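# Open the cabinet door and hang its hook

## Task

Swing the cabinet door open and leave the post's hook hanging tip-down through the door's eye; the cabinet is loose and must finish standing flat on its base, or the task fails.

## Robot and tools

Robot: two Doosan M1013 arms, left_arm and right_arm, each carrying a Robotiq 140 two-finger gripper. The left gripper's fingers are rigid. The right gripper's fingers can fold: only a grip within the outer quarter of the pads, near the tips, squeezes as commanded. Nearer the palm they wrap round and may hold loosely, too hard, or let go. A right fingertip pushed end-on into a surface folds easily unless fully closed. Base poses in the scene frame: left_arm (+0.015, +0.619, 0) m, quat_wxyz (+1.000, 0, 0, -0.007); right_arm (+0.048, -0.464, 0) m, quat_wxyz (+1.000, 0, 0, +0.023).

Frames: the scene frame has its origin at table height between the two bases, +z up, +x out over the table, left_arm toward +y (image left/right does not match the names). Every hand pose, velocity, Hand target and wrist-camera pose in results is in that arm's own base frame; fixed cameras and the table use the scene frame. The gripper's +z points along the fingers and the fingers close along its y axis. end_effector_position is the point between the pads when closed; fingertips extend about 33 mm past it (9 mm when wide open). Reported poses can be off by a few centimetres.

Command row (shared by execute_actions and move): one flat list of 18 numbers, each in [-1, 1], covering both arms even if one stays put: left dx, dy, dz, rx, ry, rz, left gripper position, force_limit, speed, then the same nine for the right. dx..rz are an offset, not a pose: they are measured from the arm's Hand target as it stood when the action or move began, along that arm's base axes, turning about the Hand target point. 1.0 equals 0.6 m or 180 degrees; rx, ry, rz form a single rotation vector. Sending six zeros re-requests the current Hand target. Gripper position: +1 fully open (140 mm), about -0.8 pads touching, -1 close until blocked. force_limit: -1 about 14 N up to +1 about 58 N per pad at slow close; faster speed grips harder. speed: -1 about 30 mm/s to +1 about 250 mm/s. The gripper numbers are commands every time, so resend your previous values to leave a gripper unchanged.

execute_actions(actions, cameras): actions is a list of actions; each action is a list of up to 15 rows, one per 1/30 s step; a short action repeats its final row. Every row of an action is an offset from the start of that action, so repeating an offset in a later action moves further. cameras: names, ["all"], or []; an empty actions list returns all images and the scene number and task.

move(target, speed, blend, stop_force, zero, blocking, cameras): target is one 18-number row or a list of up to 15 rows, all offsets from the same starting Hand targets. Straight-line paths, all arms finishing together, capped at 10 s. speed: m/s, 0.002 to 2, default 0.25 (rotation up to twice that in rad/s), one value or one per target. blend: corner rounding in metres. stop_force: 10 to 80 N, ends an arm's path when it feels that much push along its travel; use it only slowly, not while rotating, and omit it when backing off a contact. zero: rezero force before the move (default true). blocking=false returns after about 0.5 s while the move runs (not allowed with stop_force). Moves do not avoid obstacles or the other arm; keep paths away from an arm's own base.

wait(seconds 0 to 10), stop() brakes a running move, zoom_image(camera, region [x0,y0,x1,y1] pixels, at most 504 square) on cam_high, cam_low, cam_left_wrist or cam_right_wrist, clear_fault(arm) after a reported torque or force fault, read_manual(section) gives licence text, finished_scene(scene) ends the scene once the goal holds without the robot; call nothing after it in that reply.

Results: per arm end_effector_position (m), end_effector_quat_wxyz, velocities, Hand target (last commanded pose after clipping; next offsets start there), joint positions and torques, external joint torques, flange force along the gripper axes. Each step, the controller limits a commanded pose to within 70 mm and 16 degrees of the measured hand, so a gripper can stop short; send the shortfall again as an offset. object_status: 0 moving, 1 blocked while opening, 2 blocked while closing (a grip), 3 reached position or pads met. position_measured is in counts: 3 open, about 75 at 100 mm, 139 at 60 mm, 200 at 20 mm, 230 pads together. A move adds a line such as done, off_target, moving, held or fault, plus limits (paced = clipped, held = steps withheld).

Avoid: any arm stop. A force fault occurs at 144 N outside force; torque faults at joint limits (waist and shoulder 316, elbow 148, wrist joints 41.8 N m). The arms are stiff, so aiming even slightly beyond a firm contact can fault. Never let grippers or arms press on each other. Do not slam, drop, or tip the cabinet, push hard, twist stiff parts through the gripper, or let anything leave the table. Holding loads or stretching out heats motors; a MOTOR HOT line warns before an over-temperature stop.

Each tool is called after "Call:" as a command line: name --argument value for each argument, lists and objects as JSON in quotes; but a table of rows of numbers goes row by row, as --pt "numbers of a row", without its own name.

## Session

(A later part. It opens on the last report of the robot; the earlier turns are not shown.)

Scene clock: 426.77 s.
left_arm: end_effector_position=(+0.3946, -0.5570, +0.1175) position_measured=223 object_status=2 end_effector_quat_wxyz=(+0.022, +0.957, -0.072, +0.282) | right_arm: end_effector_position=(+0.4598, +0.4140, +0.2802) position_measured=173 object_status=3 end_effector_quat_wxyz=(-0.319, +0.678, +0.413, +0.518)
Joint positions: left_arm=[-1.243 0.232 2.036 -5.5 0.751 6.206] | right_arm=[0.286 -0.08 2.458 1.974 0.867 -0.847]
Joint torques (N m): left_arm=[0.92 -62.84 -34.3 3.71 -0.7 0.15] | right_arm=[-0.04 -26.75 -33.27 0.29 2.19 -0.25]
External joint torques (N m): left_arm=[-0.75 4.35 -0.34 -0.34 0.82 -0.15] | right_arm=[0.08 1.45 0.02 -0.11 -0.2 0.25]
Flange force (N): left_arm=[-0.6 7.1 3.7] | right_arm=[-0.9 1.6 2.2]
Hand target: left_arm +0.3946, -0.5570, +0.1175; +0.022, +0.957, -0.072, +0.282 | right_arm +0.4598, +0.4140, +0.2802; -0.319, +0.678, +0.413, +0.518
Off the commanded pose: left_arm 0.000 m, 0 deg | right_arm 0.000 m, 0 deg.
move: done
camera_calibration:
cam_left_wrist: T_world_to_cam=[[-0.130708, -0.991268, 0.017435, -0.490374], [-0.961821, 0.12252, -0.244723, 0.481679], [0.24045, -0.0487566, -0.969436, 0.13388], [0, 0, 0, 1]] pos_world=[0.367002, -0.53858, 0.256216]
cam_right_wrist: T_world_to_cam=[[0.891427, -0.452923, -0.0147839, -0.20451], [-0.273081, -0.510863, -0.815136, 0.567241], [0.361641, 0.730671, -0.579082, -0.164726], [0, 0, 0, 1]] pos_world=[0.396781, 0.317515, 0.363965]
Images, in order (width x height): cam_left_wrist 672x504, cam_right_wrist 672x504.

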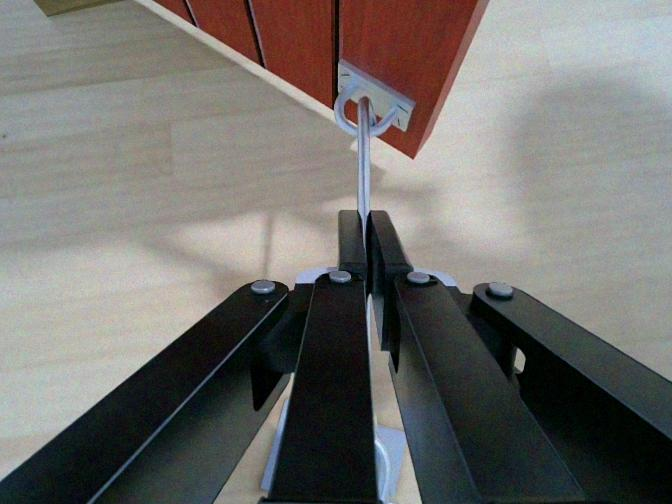

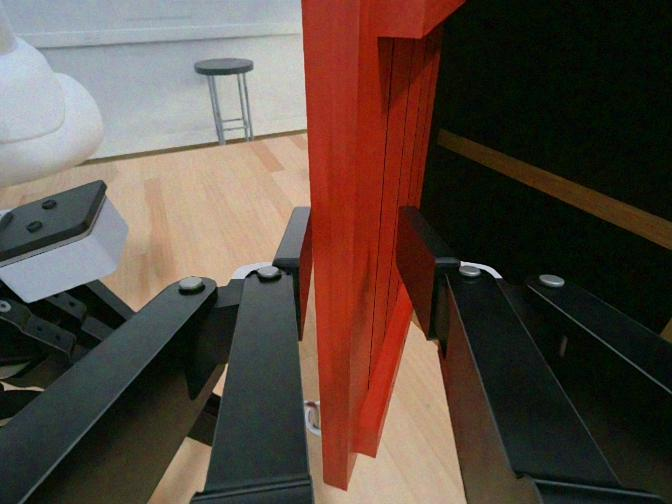

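Call:
move --target '[0,0,0,0,0,0,-0.55,-0.01,-1,0,0,0,0,0,0,-0.35,0,-1]' --cameras '["cam_left_wrist","cam_right_wrist"]'

Call:
zoom_image --camera "cam_left_wrist" --region '[280, 60, 460, 240]'

Call:
zoom_image --camera "cam_right_wrist" --region '[250, 350, 410, 504]'

Scene clock: 431.50 s.
left_arm: end_effector_position=(+0.3946, -0.5570, +0.1175) position_measured=199 object_status=0 end_effector_quat_wxyz=(+0.022, +0.957, -0.072, +0.282) | right_arm: end_effector_position=(+0.4598, +0.4140, +0.2802) position_measured=173 object_status=3 end_effector_quat_wxyz=(-0.319, +0.678, +0.413, +0.518)
Joint positions: left_arm=[-1.243 0.232 2.036 -5.5 0.751 6.206] | right_arm=[0.286 -0.08 2.458 1.974 0.867 -0.847]
Joint torques (N m): left_arm=[1.95 -62.71 -34.37 4 -0.37 0.11] | right_arm=[0.41 -27.13 -33.18 0.18 2.23 -0.22]
External joint torques (N m): left_arm=[-2.06 4.37 -0.29 -0.62 0.47 -0.11] | right_arm=[-0.41 2.21 -0.01 -0.01 -0.24 0.22]
Flange force (N): left_arm=[-2.1 7.9 2.8] | right_arm=[-2.3 3.2 2.9]
Hand target: left_arm +0.3946, -0.5570, +0.1175; +0.022, +0.957, -0.072, +0.282 | right_arm +0.4598, +0.4140, +0.2802; -0.319, +0.678, +0.413, +0.518
Off the commanded pose: left_arm 0.000 m, 0 deg | right_arm 0.000 m, 0 deg.
move: done
camera_calibration:
cam_left_wrist: T_world_to_cam=[[-0.130731, -0.991263, 0.0175314, -0.490388], [-0.961818, 0.122519, -0.244735, 0.48168], [0.240449, -0.0488564, -0.969431, 0.133825], [0, 0, 0, 1]] pos_world=[0.367002, -0.53858, 0.256215]
cam_right_wrist: T_world_to_cam=[[0.891427, -0.452923, -0.0147839, -0.20451], [-0.273081, -0.510863, -0.815136, 0.567241], [0.361641, 0.730671, -0.579082, -0.164726], [0, 0, 0, 1]] pos_world=[0.396781, 0.317515, 0.363965]
Images, in order (width x height): cam_left_wrist 672x504, cam_right_wrist 672x504.

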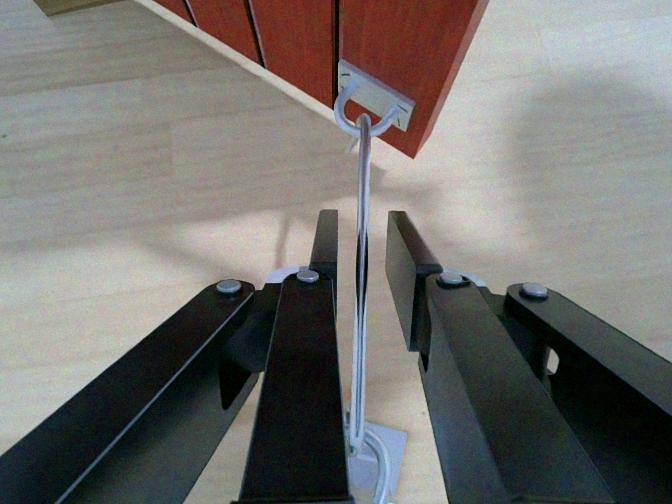

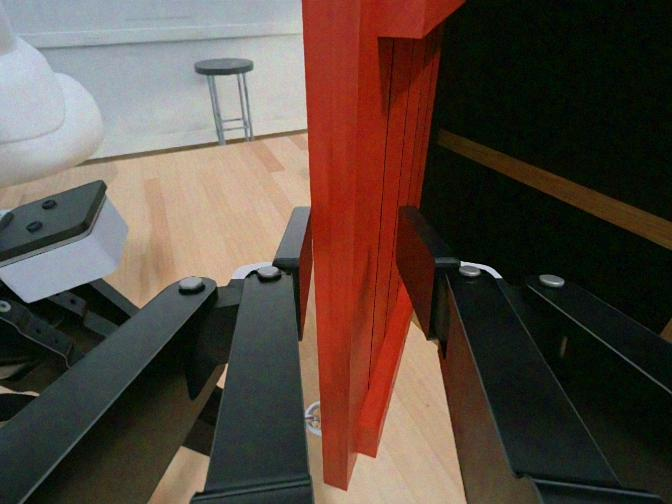

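Scaled by 2.800 from the camera's 672x504 image, which has a finer 960x720 frame.

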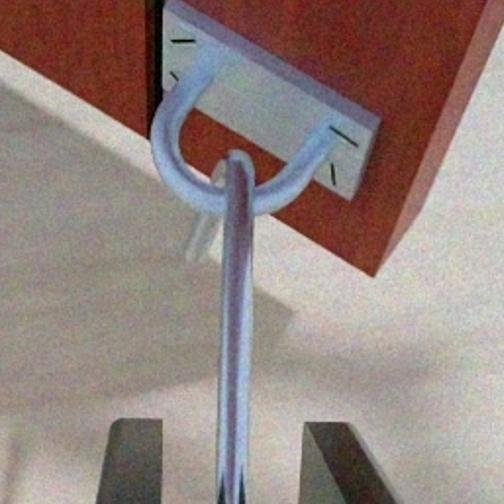

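Scaled by 3.150 from the camera's 672x504 image, which has a finer 960x720 frame.

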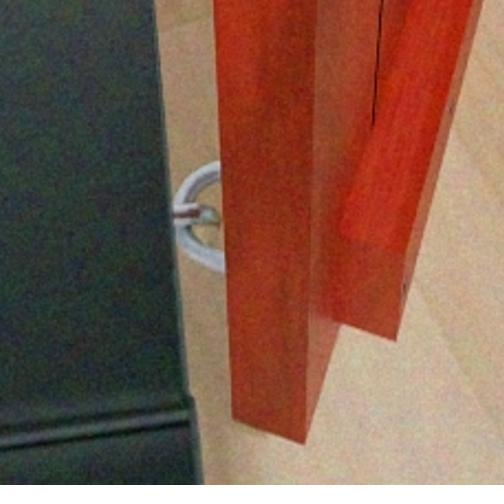

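Call:
move --pt "0 0 0 0 0 0 -0.55 -0.01 -1 0 0 0 0 0 0 -0.1 0 -0.8" --pt "0 0 0.2 0 0 0 -0.55 -0.01 -1 -0.09 -0.17 0 0 0 0 -0.1 0 -0.8" --pt "-0.05 0.1 0.3 0 0 0 -0.55 -0.01 -1 -0.11 -0.25 0.05 0 0 0 -0.1 0 -0.8" --speed 0.12 --blend '[0,0.02,0]' --cameras '["all"]'

Scene clock: 439.23 s.
left_arm: end_effector_position=(+0.3640, -0.4971, +0.2969) position_measured=199 object_status=3 end_effector_quat_wxyz=(+0.028, +0.945, -0.037, +0.323) | right_arm: end_effector_position=(+0.3938, +0.2640, +0.3102) position_measured=141 object_status=3 end_effector_quat_wxyz=(-0.319, +0.678, +0.413, +0.518)
Joint positions: left_arm=[-1.31 -0.032 1.993 -5.559 1.03 6.284] | right_arm=[-0.227 -0.318 2.553 1.506 1.219 -0.615]
Joint torques (N m): left_arm=[2.01 -40.95 -40.17 5.07 -0.59 0.14] | right_arm=[0.47 -6.24 -35.64 2.2 1.8 -0.18]
External joint torques (N m): left_arm=[-2.1 3.85 -0.19 -0.61 0.5 -0.13] | right_arm=[-0.42 2.13 -0.27 0.04 -0.26 0.18]
Flange force (N): left_arm=[-2.6 7.7 0.0] | right_arm=[-2.6 4.9 1.9]
Hand target: left_arm +0.3646, -0.4970, +0.2975; +0.022, +0.957, -0.072, +0.282 | right_arm +0.3938, +0.2640, +0.3102; -0.319, +0.678, +0.413, +0.518
Off the commanded pose: left_arm 0.001 m, 6 deg | right_arm 0.000 m, 0 deg.
joint sent to its limit (left arm) — joint 6 (wrist roll), upper limit. The joint targets are off in orientation, not in position.
move: off_target (left_arm)
camera_calibration:
cam_left_wrist: T_world_to_cam=[[-0.0706191, -0.996372, 0.0474944, -0.471538], [-0.943644, 0.0512965, -0.326964, 0.471176], [0.323341, -0.0679077, -0.943843, 0.270721], [0, 0, 0, 1]] pos_world=[0.323788, -0.475613, 0.431971]
cam_right_wrist: T_world_to_cam=[[0.891435, -0.452904, -0.0149079, -0.213128], [-0.27317, -0.510841, -0.815119, 0.497062], [0.361555, 0.730698, -0.579102, -0.0138523], [0, 0, 0, 1]] pos_world=[0.33078, 0.167515, 0.393965]

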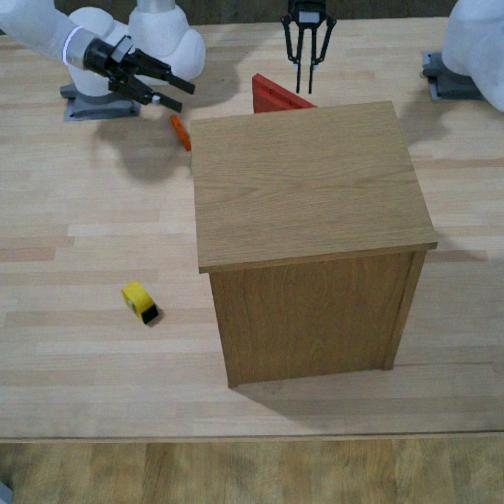

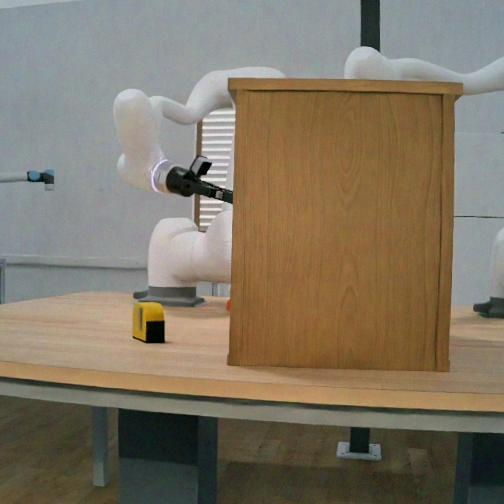

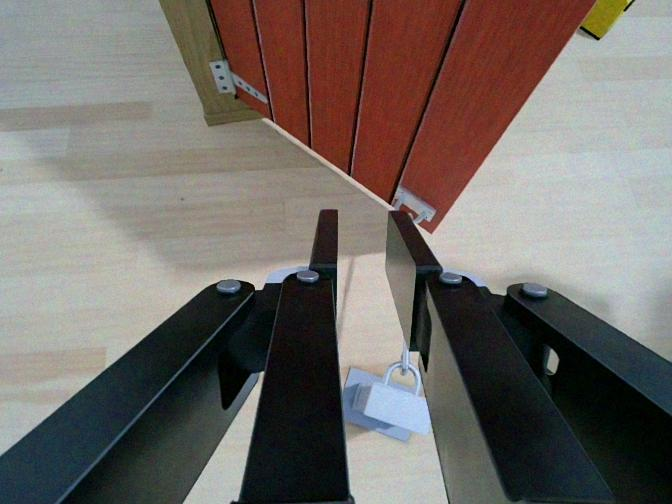

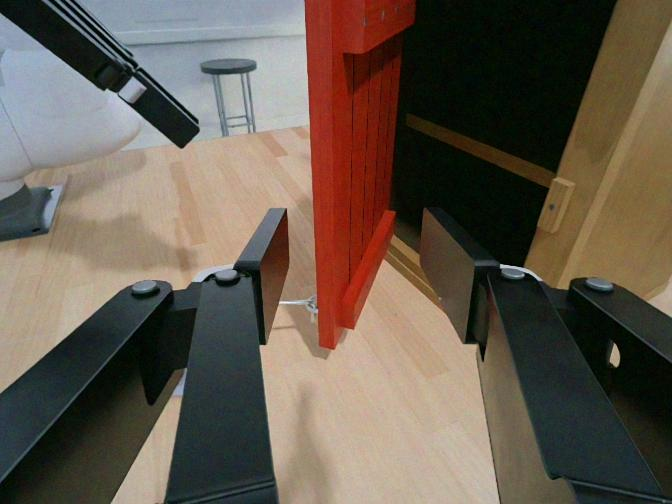

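Call:
zoom_image --camera "cam_right_wrist" --region '[260, 260, 380, 360]'

Call:
zoom_image --camera "cam_left_wrist" --region '[330, 170, 480, 320]'

Scaled by 4.200 from the camera's 672x504 image, which has a finer 960x720 frame.

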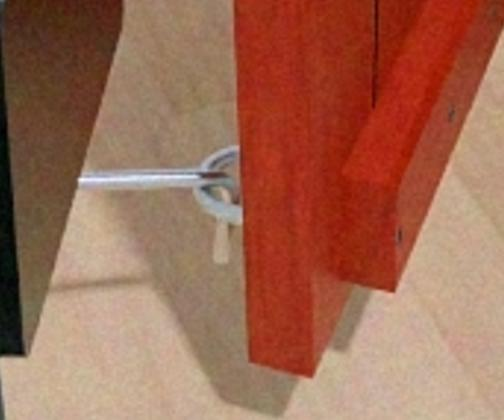

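Scaled by 3.360 from the camera's 672x504 image, which has a finer 960x720 frame.

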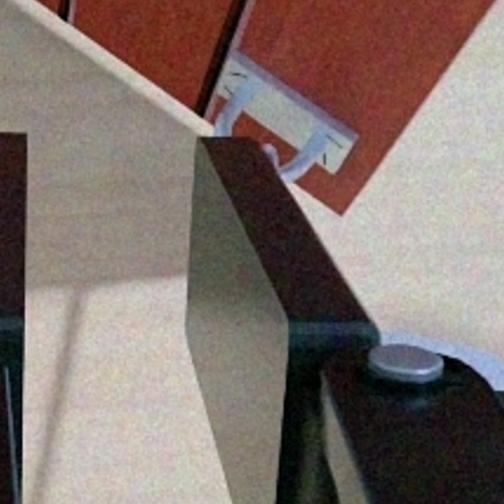

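Call:
finished_scene --scene 2

The scene is finished: the task was done.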